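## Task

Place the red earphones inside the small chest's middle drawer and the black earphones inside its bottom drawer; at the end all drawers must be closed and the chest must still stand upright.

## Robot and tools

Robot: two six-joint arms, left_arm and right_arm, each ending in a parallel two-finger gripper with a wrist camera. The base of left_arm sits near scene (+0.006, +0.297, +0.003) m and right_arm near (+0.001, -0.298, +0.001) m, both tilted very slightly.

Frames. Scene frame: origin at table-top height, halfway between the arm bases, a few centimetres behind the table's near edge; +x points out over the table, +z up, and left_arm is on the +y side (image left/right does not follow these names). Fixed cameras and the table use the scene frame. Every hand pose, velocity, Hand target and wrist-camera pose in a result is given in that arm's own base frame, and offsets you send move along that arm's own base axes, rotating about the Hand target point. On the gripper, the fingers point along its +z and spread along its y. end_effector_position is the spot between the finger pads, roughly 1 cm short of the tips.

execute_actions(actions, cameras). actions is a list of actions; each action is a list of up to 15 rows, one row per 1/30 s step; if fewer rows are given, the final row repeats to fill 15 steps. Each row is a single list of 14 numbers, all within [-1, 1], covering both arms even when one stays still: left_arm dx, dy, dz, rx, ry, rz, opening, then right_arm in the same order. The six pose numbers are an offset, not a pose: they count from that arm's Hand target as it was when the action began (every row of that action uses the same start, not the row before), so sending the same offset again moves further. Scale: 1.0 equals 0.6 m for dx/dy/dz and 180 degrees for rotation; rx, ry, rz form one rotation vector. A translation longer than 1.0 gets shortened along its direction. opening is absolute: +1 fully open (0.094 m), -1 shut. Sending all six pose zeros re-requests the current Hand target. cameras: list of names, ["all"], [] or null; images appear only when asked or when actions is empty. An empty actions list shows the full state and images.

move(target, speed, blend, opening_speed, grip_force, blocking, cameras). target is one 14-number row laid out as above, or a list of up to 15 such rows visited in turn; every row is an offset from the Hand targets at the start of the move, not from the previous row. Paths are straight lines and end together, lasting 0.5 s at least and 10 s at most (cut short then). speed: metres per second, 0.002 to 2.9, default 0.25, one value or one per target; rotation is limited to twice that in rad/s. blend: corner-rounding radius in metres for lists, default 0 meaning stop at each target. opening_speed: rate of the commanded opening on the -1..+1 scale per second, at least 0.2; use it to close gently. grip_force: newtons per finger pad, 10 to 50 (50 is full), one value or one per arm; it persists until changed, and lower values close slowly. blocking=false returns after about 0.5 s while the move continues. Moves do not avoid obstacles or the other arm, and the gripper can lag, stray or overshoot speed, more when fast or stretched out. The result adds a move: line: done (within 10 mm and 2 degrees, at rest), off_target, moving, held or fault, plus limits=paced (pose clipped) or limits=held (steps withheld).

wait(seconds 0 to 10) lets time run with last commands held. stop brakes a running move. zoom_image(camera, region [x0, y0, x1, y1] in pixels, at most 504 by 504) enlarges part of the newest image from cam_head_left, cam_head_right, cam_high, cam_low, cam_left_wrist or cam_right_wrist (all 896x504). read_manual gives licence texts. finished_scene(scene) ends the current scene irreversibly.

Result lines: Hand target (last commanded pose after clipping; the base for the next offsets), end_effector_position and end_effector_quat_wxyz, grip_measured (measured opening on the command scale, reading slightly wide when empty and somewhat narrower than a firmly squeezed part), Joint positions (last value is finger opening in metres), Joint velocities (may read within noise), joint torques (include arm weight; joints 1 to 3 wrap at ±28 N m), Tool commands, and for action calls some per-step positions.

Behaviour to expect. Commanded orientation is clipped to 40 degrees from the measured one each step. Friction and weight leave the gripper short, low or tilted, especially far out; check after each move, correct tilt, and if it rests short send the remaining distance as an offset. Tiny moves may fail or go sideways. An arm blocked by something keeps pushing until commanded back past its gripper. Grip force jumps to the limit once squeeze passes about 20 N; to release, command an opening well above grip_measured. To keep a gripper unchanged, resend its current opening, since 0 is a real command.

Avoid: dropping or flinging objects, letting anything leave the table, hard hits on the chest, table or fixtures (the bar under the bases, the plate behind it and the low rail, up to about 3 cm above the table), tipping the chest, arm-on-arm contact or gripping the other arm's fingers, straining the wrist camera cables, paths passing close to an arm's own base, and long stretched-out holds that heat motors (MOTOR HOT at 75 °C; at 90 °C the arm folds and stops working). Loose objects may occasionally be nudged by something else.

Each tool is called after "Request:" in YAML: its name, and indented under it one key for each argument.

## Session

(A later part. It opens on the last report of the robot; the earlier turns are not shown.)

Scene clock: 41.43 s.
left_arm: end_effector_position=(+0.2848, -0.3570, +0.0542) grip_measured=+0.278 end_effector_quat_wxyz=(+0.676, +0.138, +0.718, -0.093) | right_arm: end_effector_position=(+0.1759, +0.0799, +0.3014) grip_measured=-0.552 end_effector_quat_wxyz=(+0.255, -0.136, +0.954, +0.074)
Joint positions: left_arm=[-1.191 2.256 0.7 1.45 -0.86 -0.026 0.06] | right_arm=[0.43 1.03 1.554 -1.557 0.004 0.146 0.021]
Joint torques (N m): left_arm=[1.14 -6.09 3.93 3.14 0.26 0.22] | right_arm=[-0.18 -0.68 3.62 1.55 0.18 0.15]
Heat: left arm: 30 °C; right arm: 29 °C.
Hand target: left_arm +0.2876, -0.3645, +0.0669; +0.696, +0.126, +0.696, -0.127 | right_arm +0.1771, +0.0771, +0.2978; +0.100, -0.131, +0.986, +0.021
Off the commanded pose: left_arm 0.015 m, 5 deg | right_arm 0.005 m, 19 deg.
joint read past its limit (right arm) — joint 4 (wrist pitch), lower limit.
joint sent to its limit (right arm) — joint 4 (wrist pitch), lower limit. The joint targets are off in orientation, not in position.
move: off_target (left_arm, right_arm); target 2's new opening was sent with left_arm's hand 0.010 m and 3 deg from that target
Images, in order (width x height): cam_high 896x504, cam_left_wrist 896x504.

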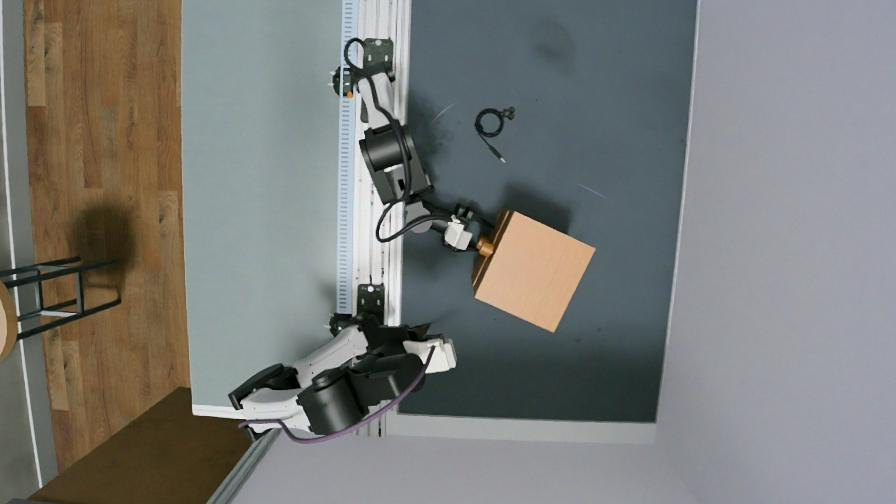

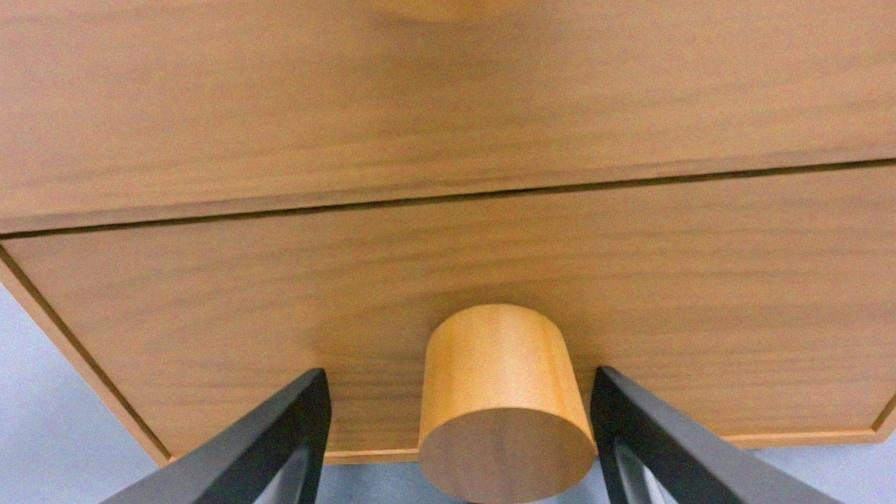

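Request:
move:
  target:
    - [-0.003,-0.0125,0.012,0.021,0.057,0,0.28,0,0,0,0,0,0,-0.55]
    - [-0.003,-0.0125,0.012,0.021,0.057,0,-0.5,0,0,0,0,0,0,-0.55]
    - [-0.08,0.016,0.012,0.021,0.057,0,-0.5,0,0,0,0,0,0,-0.55]
    - [-0.223,0.069,0.012,0.021,0.057,0,-0.5,0,0,0,0,0,0,-0.55]
  speed: 0.12
  blend: [0,0,0.02,0]
  cameras: ["cam_high","cam_left_wrist","cam_low"]

Scene clock: 46.77 s.
left_arm: end_effector_position=(+0.1588, -0.3185, +0.0528) grip_measured=-0.449 end_effector_quat_wxyz=(+0.612, +0.166, +0.769, -0.086) | right_arm: end_effector_position=(+0.1759, +0.0799, +0.3014) grip_measured=-0.552 end_effector_quat_wxyz=(+0.255, -0.136, +0.954, +0.074)
Joint positions: left_arm=[-1.571 1.862 0.475 0.774 -1.148 -0.499 0.026] | right_arm=[0.43 1.03 1.554 -1.557 0.004 0.146 0.021]
Joint torques (N m): left_arm=[-1.69 -9.84 3.62 1.92 -0.93 -0.03] | right_arm=[-0.17 -0.68 3.63 1.55 0.18 0.15]
Heat: left arm: 30 °C; right arm: 29 °C.
Hand target: left_arm +0.1538, -0.3231, +0.0741; +0.626, +0.137, +0.759, -0.114 | right_arm +0.1771, +0.0771, +0.2978; +0.100, -0.131, +0.986, +0.021
Off the commanded pose: left_arm 0.022 m, 5 deg | right_arm 0.005 m, 19 deg.
joint read past its limit (right arm) — joint 4 (wrist pitch), lower limit.
joint sent to its limit (right arm) — joint 4 (wrist pitch), lower limit. The joint targets are off in orientation, not in position.
move: off_target (left_arm, right_arm); target 2's new opening was sent with left_arm's hand 0.026 m and 5 deg from that target
Images, in order (width x height): cam_high 896x504, cam_low 896x504, cam_left_wrist 896x504.

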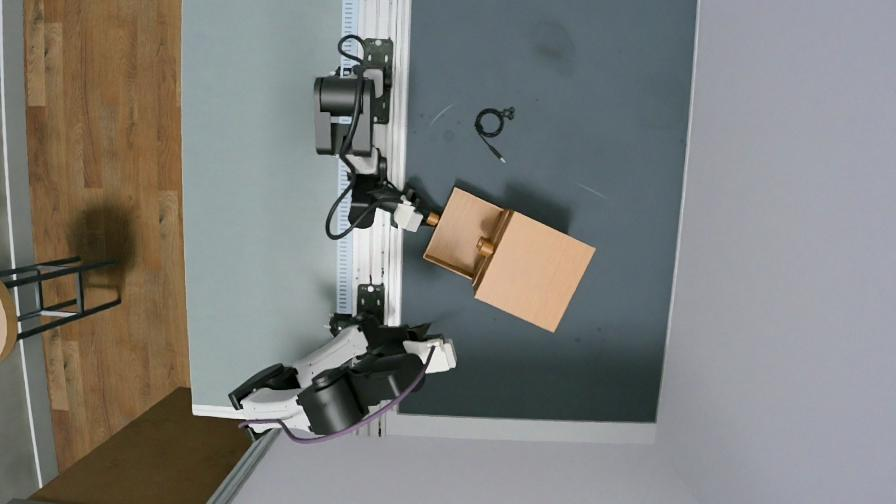

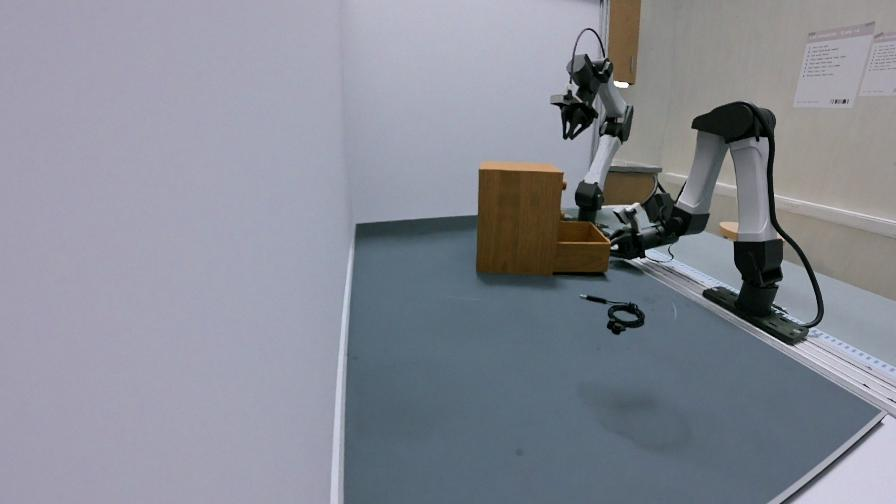

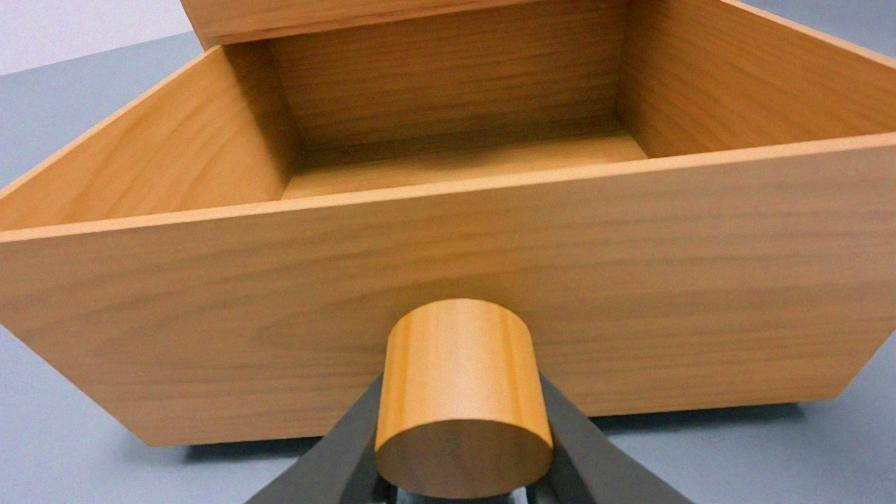

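Request:
move:
  target:
    - [0,0,0,0,0,0,0.35,0,0,0,0,0,0,-0.55]
    - [-0.02,0.007,0.22,0,0,0,0.35,0,0,0,0,0,0,-0.55]
    - [0.16,0.238,0.18,0.2395,0.371,-0.114,0.35,0,0,0,0,0,0,-0.55]
    - [0.265,0.282,0.03,0.2395,0.371,-0.114,-0.3,0,0,0,0,0,0,-0.55]
  speed: [0.1,0.15,0.35,0.25]
  blend: [0,0.03,0.04,0]
  cameras: ["cam_high","cam_left_wrist","cam_head_left"]

Scene clock: 52.87 s.
left_arm: end_effector_position=(+0.3124, -0.1527, +0.0912) grip_measured=-0.298 end_effector_quat_wxyz=(-0.006, +0.378, +0.926, +0.005) | right_arm: end_effector_position=(+0.1759, +0.0799, +0.3014) grip_measured=-0.552 end_effector_quat_wxyz=(+0.255, -0.136, +0.954, +0.074)
Joint positions: left_arm=[-0.46 1.877 1.534 -1.239 -0.01 0.317 0.033] | right_arm=[0.43 1.03 1.554 -1.557 0.004 0.146 0.021]
Joint torques (N m): left_arm=[0.61 -9.03 4.53 0.35 0.08 0.13] | right_arm=[-0.17 -0.68 3.63 1.55 0.18 0.15]
Heat: left arm: 31 °C; right arm: 29 °C.
Hand target: left_arm +0.3128, -0.1540, +0.0921; +0.001, +0.383, +0.924, +0.000 | right_arm +0.1771, +0.0771, +0.2978; +0.100, -0.131, +0.986, +0.021
Off the commanded pose: left_arm 0.002 m, 1 deg | right_arm 0.005 m, 19 deg.
joint read past its limit (right arm) — joint 4 (wrist pitch), lower limit.
joint sent to its limit (right arm) — joint 4 (wrist pitch), lower limit. The joint targets are off in orientation, not in position.
move: off_target (right_arm)
Images, in order (width x height): cam_head_left 896x504, cam_high 896x504, cam_left_wrist 896x504.

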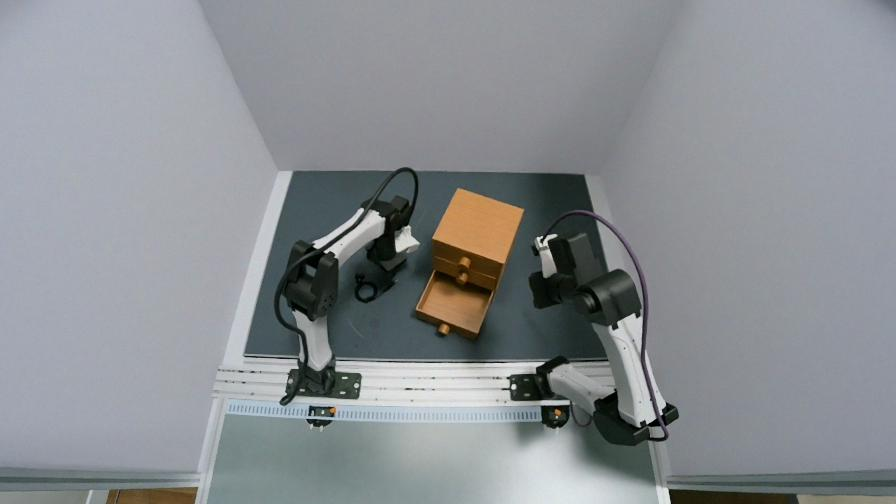

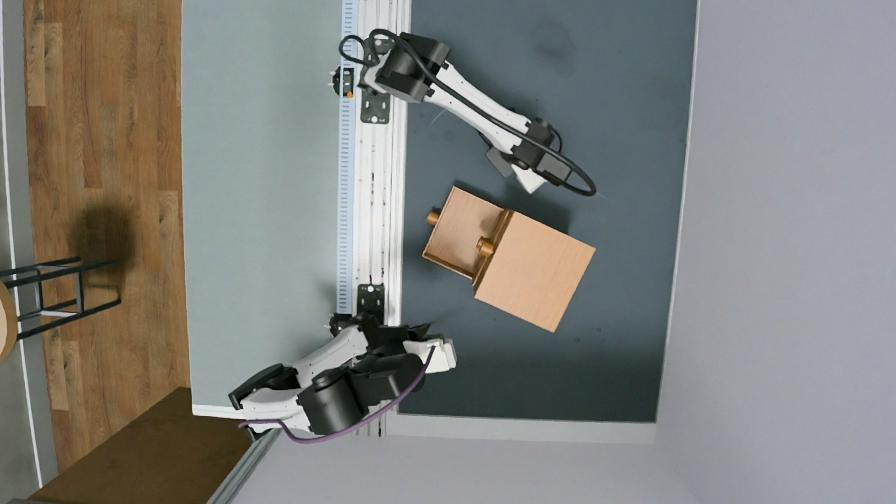

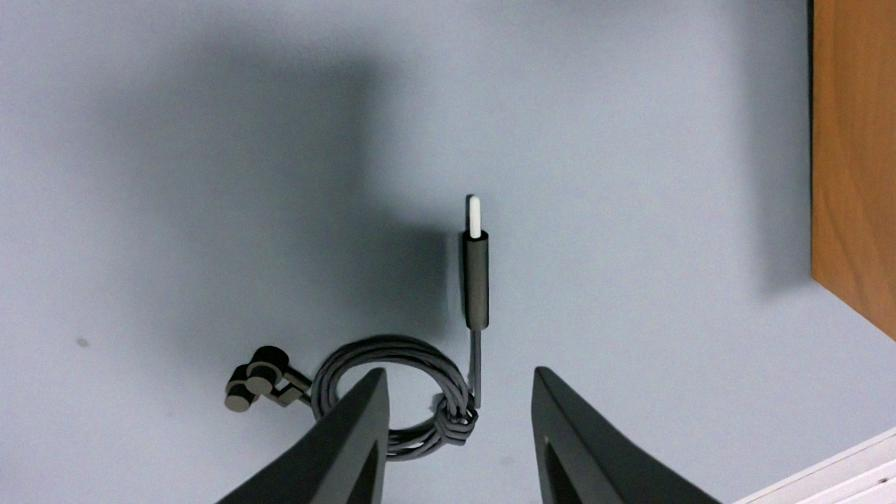

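Request:
move:
  target:
    - [-0.0208,-0.0033,-0.118,0,0,0,-0.3,0,0,0,0,0,0,-0.55]
    - [-0.0208,-0.0033,-0.118,0,0,0,-0.95,0,0,0,0,0,0,-0.55]
    - [-0.0208,-0.0033,0.15,0,0,0,-0.95,0,0,0,0,0,0,-0.55]
  speed: [0.12,0.1,0.15]
  cameras: ["cam_high","cam_left_wrist","cam_low"]

Scene clock: 56.93 s.
left_arm: end_effector_position=(+0.3020, -0.1517, +0.1703) grip_measured=-0.881 end_effector_quat_wxyz=(-0.005, +0.382, +0.924, +0.005) | right_arm: end_effector_position=(+0.1759, +0.0799, +0.3014) grip_measured=-0.552 end_effector_quat_wxyz=(+0.255, -0.136, +0.954, +0.074)
Joint positions: left_arm=[-0.47 1.853 1.818 -1.546 -0.009 0.315 0.006] | right_arm=[0.43 1.03 1.554 -1.557 0.004 0.146 0.021]
Joint torques (N m): left_arm=[-0.36 -9.24 7.31 0.04 0.07 -0.08] | right_arm=[-0.16 -0.68 3.63 1.55 0.18 0.15]
Heat: left arm: 31 °C; right arm: 29 °C.
Hand target: left_arm +0.3004, -0.1559, +0.1822; +0.001, +0.383, +0.924, +0.000 | right_arm +0.1771, +0.0771, +0.2978; +0.100, -0.131, +0.986, +0.021
Off the commanded pose: left_arm 0.013 m, 1 deg | right_arm 0.005 m, 19 deg.
joint read past its limit (right arm) — joint 4 (wrist pitch), lower limit.
joint sent to its limit (left arm) — joint 4 (wrist pitch), lower limit. The joint targets still meet the commanded pose.
joint sent to its limit (right arm) — joint 4 (wrist pitch), lower limit. The joint targets are off in orientation, not in position.
move: off_target (left_arm, right_arm)
Images, in order (width x height): cam_high 896x504, cam_low 896x504, cam_left_wrist 896x504.

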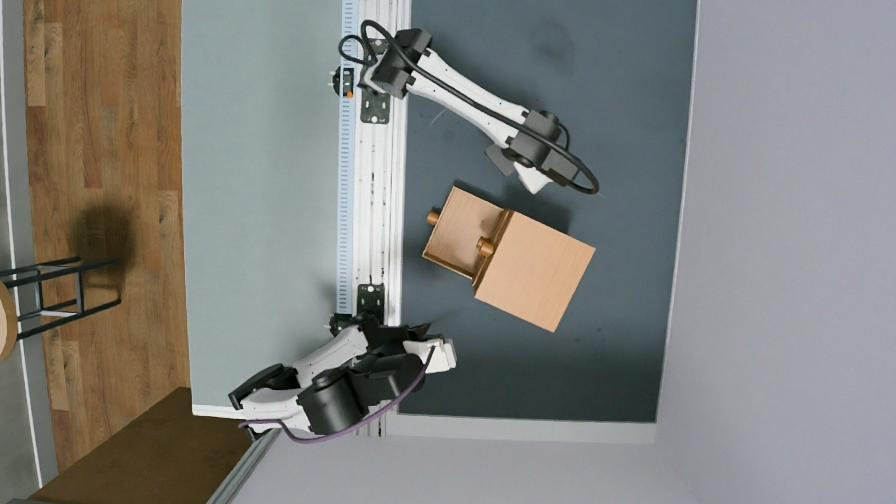

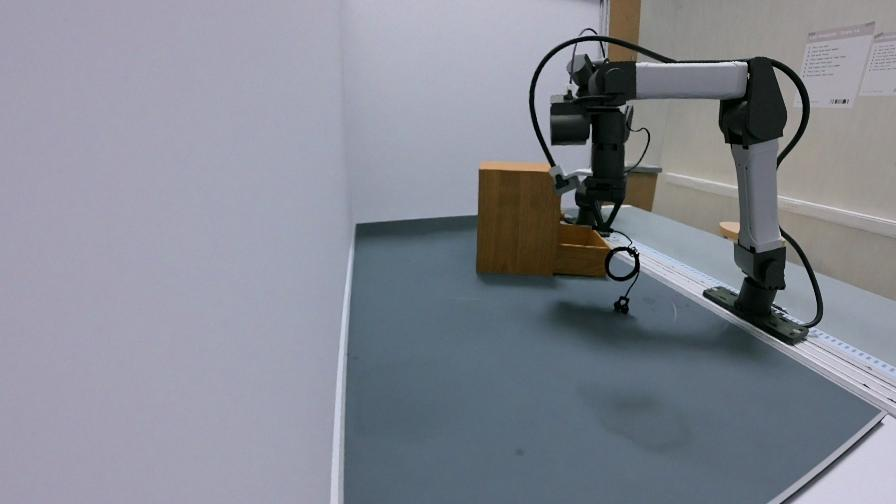

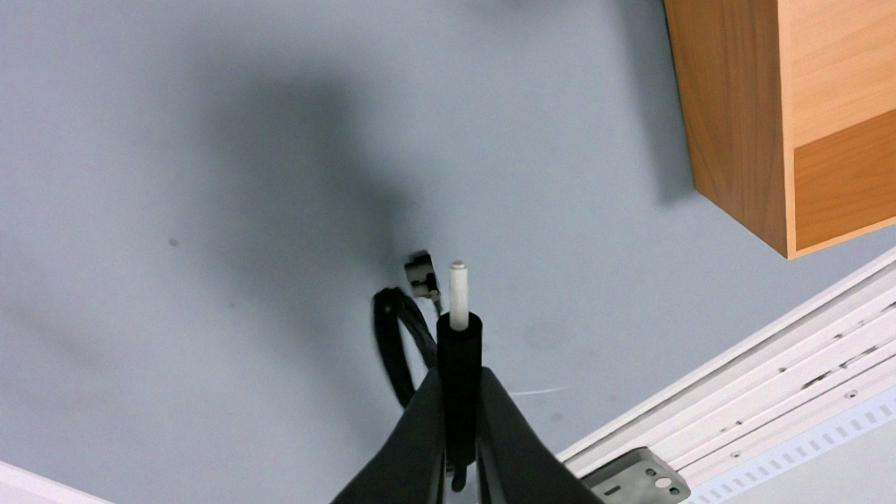

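Request:
move:
  target:
    - [-0.067,-0.033,0.147,0,0,0,-0.95,0,0,0,0,0,0,-0.55]
    - [-0.149,-0.331,0.147,0,0,-0.361,-0.95,0,0,0,0,0,0,-0.55]
  speed: 0.18
  blend: [0.03,0]
  cameras: ["cam_high","cam_left_wrist","cam_low","cam_head_left"]

Scene clock: 61.97 s.
left_arm: end_effector_position=(+0.2149, -0.3495, +0.2597) grip_measured=-0.881 end_effector_quat_wxyz=(+0.167, +0.800, +0.576, -0.009) | right_arm: end_effector_position=(+0.1759, +0.0799, +0.3014) grip_measured=-0.552 end_effector_quat_wxyz=(+0.255, -0.136, +0.954, +0.074)
Joint positions: left_arm=[-1.023 1.939 2.259 -1.556 -0.008 0.872 0.006] | right_arm=[0.43 1.03 1.554 -1.557 0.004 0.146 0.021]
Joint torques (N m): left_arm=[-0.58 -8.38 7.8 0.82 0.09 0.11] | right_arm=[-0.16 -0.66 3.6 1.54 0.18 0.15]
Heat: left arm: 31 °C; right arm: 28 °C.
Hand target: left_arm +0.2109, -0.3545, +0.2703; +0.000, +0.819, +0.574, -0.001 | right_arm +0.1771, +0.0771, +0.2978; +0.100, -0.131, +0.986, +0.021
Off the commanded pose: left_arm 0.012 m, 19 deg | right_arm 0.005 m, 19 deg.
joint read past its limit (right arm) — joint 4 (wrist pitch), lower limit.
joint sent to its limit (left arm) — joint 4 (wrist pitch), lower limit. The joint targets are off in orientation, not in position.
joint sent to its limit (right arm) — joint 4 (wrist pitch), lower limit. The joint targets are off in orientation, not in position.
move: off_target (left_arm, right_arm)
Images, in order (width x height): cam_head_left 896x504, cam_high 896x504, cam_low 896x504, cam_left_wrist 896x504.

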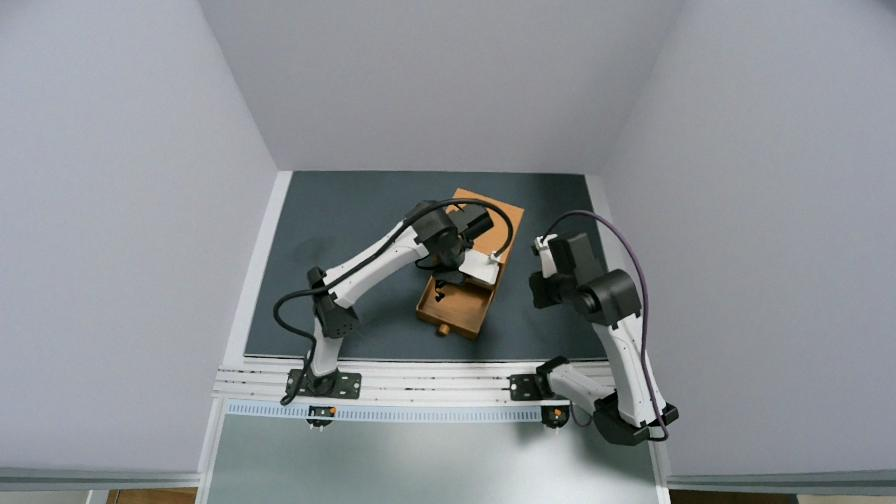

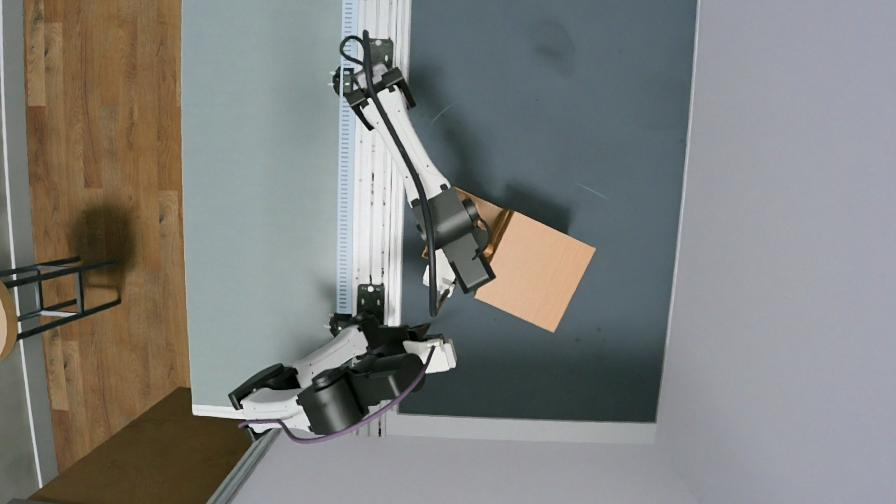

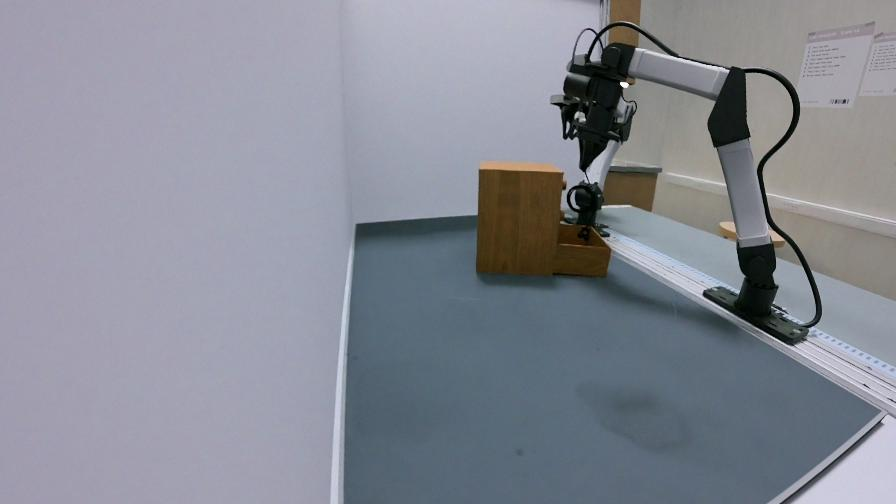

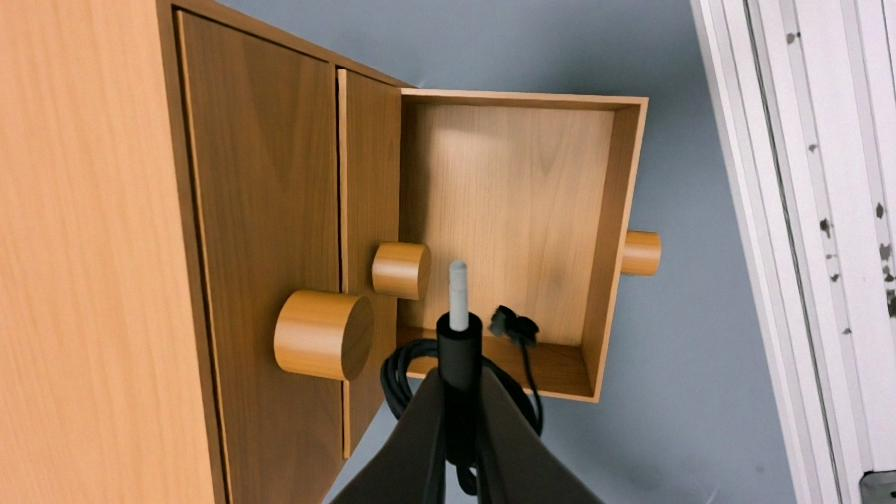

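Request:
move:
  target:
    - [0.003,-0.0075,-0.254,0,0,0,-0.95,0,0,0,0,0,0,-0.55]
    - [0.003,-0.0075,-0.254,0,0,0,-0.55,0,0,0,0,0,0,-0.55]
    - [0.003,-0.0075,0.03,0,0,0,-0.55,0,0,0,0,0,0,-0.55]
  speed: [0.12,0.1,0.12]
  cameras: ["cam_high","cam_left_wrist","cam_head_left"]

Scene clock: 66.83 s.
left_arm: end_effector_position=(+0.2212, -0.3568, +0.2661) grip_measured=-0.552 end_effector_quat_wxyz=(+0.181, +0.798, +0.575, -0.006) | right_arm: end_effector_position=(+0.1759, +0.0799, +0.3014) grip_measured=-0.552 end_effector_quat_wxyz=(+0.255, -0.136, +0.954, +0.074)
Joint positions: left_arm=[-1.022 1.969 2.322 -1.56 -0.015 0.873 0.021] | right_arm=[0.43 1.03 1.554 -1.557 0.004 0.146 0.021]
Joint torques (N m): left_arm=[-0.92 -11.37 7.45 0.93 0.12 0.12] | right_arm=[-0.17 -0.68 3.64 1.54 0.18 0.15]
Heat: left arm: 32 °C; right arm: 28 °C.
Hand target: left_arm +0.2127, -0.3590, +0.2883; +0.000, +0.819, +0.574, -0.001 | right_arm +0.1771, +0.0771, +0.2978; +0.100, -0.131, +0.986, +0.021
Off the commanded pose: left_arm 0.024 m, 21 deg | right_arm 0.005 m, 19 deg.
joint read past its limit (right arm) — joint 4 (wrist pitch), lower limit.
joint sent to its limit (left arm) — joint 4 (wrist pitch), lower limit. The joint targets are off in orientation, not in position.
joint sent to its limit (right arm) — joint 4 (wrist pitch), lower limit. The joint targets are off in orientation, not in position.
move: off_target (left_arm, right_arm); target 2's new opening was sent with left_arm's hand 0.029 m and 3 deg from that target
Images, in order (width x height): cam_head_left 896x504, cam_high 896x504, cam_left_wrist 896x504.

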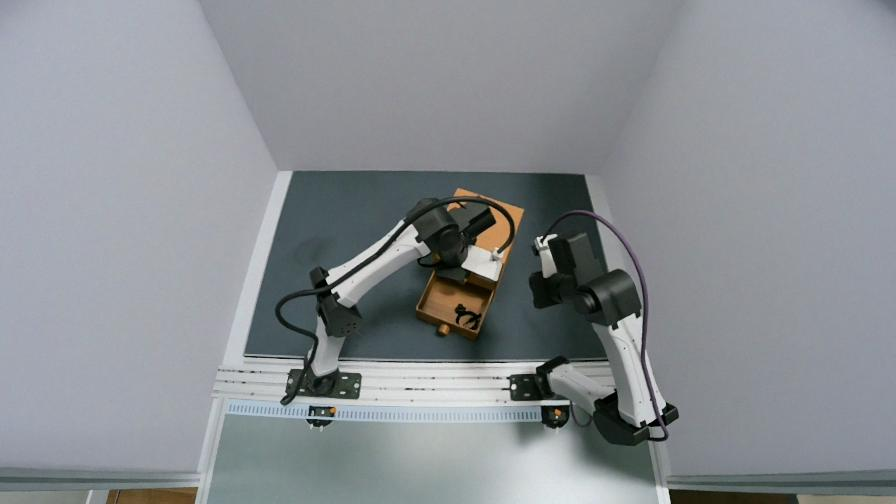

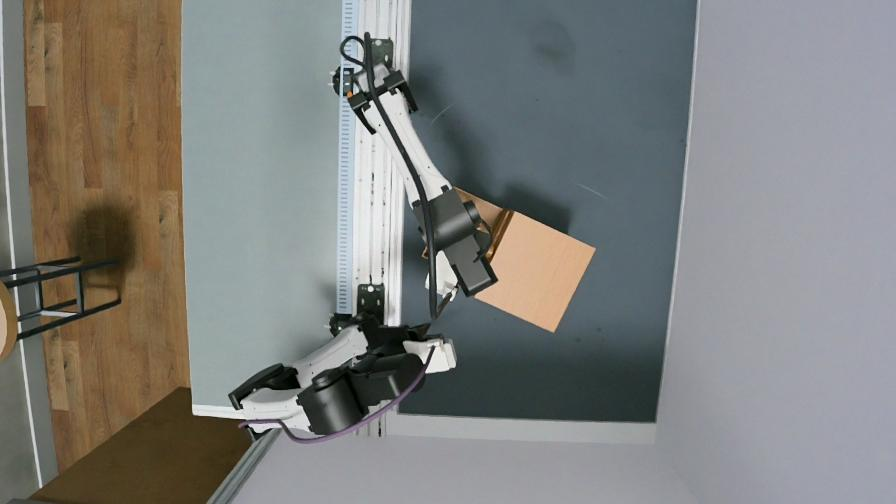

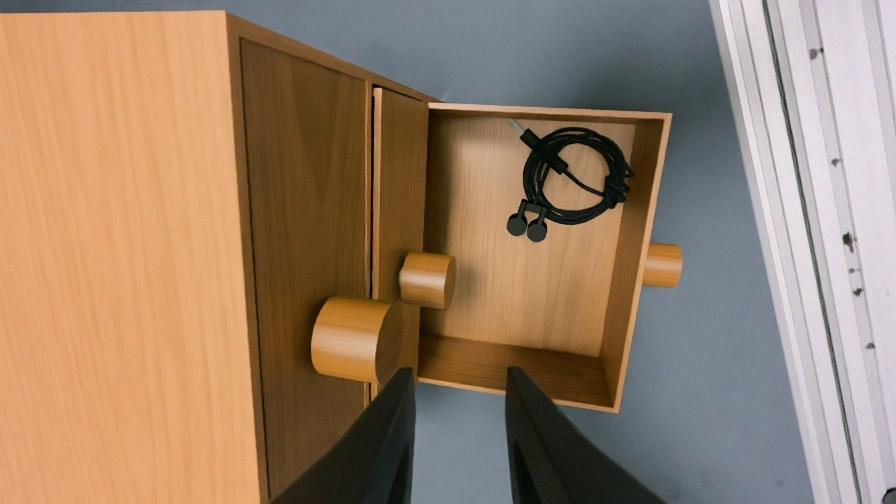

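Request:
move:
  target:
    - [-0.163,0.115,-0.08,-0.435,-0.2,0.4095,-1,0,0,0,0,0,0,-0.55]
    - [-0.163,0.092,-0.352,-0.435,-0.2,0.4095,-1,0,0,0,0,0,0,-0.55]
    - [0.117,-0.015,-0.355,-0.435,-0.2,0.4095,-1,0,0,0,0,0,0,-0.55]
    - [-0.038,0.048,-0.352,-0.435,-0.2,0.4095,-1,0,0,0,0,0,0,-0.55]
  speed: [0.3,0.2,0.12,0.2]
  blend: [0.03,0,0,0]
  cameras: ["cam_high","cam_left_wrist","cam_low"]

Scene clock: 75.47 s.
left_arm: end_effector_position=(+0.1918, -0.3306, +0.0668) grip_measured=-0.994 end_effector_quat_wxyz=(+0.622, +0.154, +0.762, -0.098) | right_arm: end_effector_position=(+0.1759, +0.0799, +0.3014) grip_measured=-0.552 end_effector_quat_wxyz=(+0.255, -0.136, +0.954, +0.074)
Joint positions: left_arm=[-1.452 1.89 0.5 0.955 -1.055 -0.34 0] | right_arm=[0.43 1.03 1.554 -1.557 0.004 0.146 0.021]
Joint torques (N m): left_arm=[-0.25 -9.29 2.88 1.78 -0.49 -0.22] | right_arm=[-0.17 -0.66 3.6 1.55 0.17 0.15]
Heat: left arm: 31 °C; right arm: 28 °C.
Hand target: left_arm +0.1899, -0.3302, +0.0772; +0.626, +0.138, +0.759, -0.114 | right_arm +0.1771, +0.0771, +0.2978; +0.100, -0.131, +0.986, +0.021
Off the commanded pose: left_arm 0.011 m, 3 deg | right_arm 0.005 m, 19 deg.
joint read past its limit (right arm) — joint 4 (wrist pitch), lower limit.
joint sent to its limit (right arm) — joint 4 (wrist pitch), lower limit. The joint targets are off in orientation, not in position.
move: off_target (left_arm, right_arm)
Images, in order (width x height): cam_high 896x504, cam_low 896x504, cam_left_wrist 896x504.

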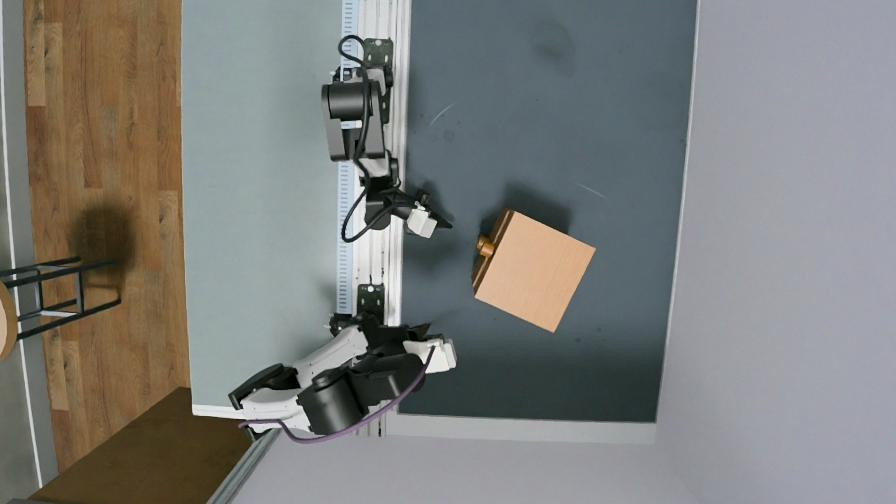

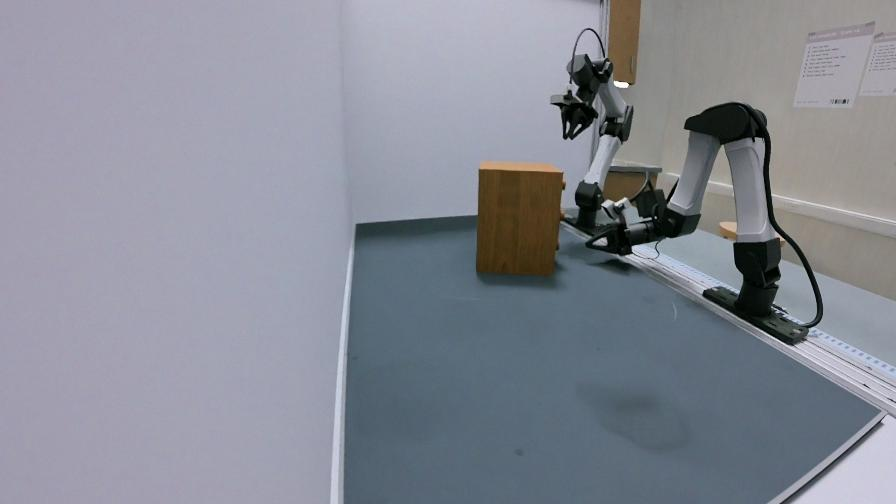

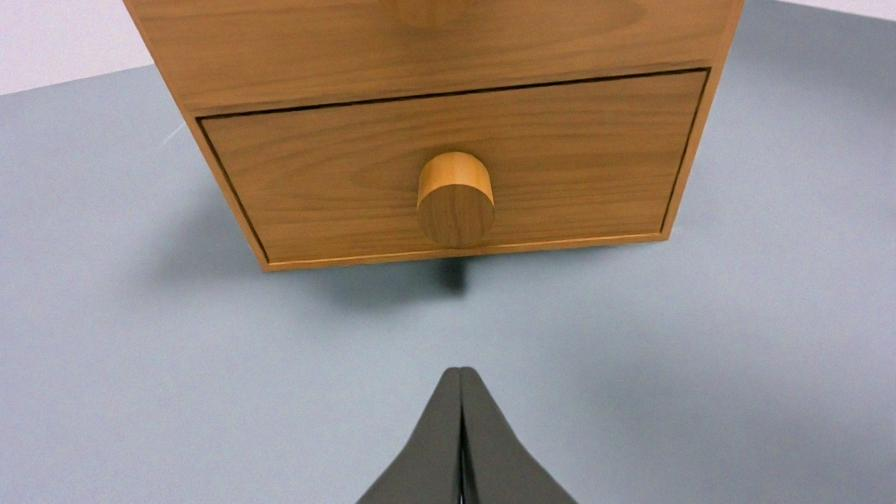

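Request:
move:
  target:
    - [0,0,0.11,0,0,0,-1,0,0,0,0,0,0,-0.55]
    - [0.163,-0.066,0.11,0,0,0,-1,0,0,0,0,0,0,-0.55]
    - [0.0,0.0,0.15,0,0,0,-1,0,0,0,0,0,0,-0.55]
  speed: [0.2,0.12,0.2]
  cameras: ["cam_high","cam_left_wrist"]

Scene clock: 79.60 s.
left_arm: end_effector_position=(+0.1921, -0.3329, +0.1581) grip_measured=-0.994 end_effector_quat_wxyz=(+0.621, +0.155, +0.762, -0.099) | right_arm: end_effector_position=(+0.1759, +0.0799, +0.3014) grip_measured=-0.552 end_effector_quat_wxyz=(+0.255, -0.136, +0.954, +0.074)
Joint positions: left_arm=[-1.452 1.519 0.634 0.45 -1.052 -0.34 0] | right_arm=[0.43 1.03 1.554 -1.557 0.004 0.146 0.021]
Joint torques (N m): left_arm=[-0.34 -7.79 4.81 1.8 -0.54 -0.23] | right_arm=[-0.17 -0.66 3.63 1.55 0.18 0.15]
Heat: left arm: 32 °C; right arm: 28 °C.
Hand target: left_arm +0.1899, -0.3302, +0.1671; +0.626, +0.138, +0.759, -0.114 | right_arm +0.1771, +0.0771, +0.2978; +0.100, -0.131, +0.986, +0.021
Off the commanded pose: left_arm 0.010 m, 3 deg | right_arm 0.005 m, 19 deg.
joint read past its limit (right arm) — joint 4 (wrist pitch), lower limit.
joint sent to its limit (right arm) — joint 4 (wrist pitch), lower limit. The joint targets are off in orientation, not in position.
move: off_target (left_arm, right_arm)
Images, in order (width x height): cam_high 896x504, cam_left_wrist 896x504.

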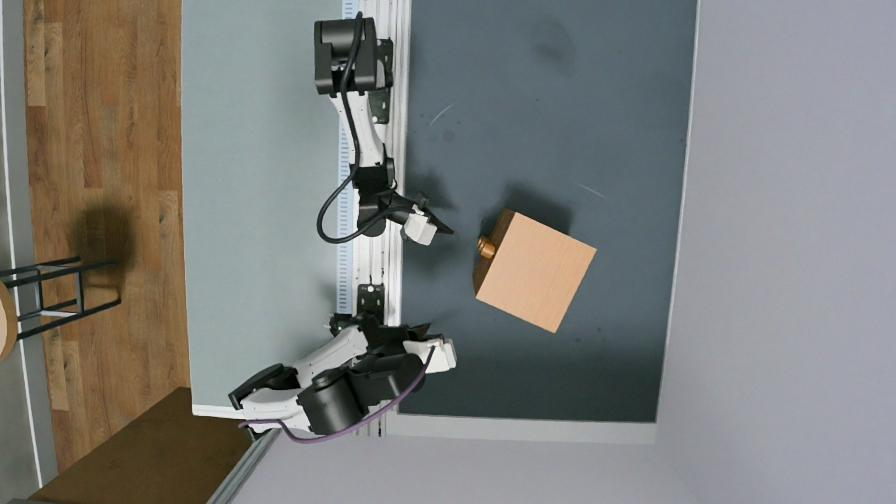

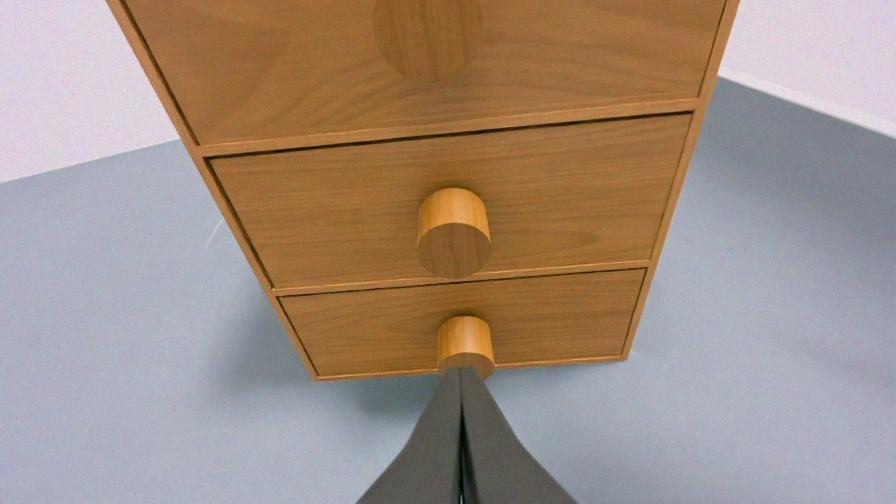

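All shut.

Request:
finished_scene:
  scene: 1

The scene is finished: the task was done.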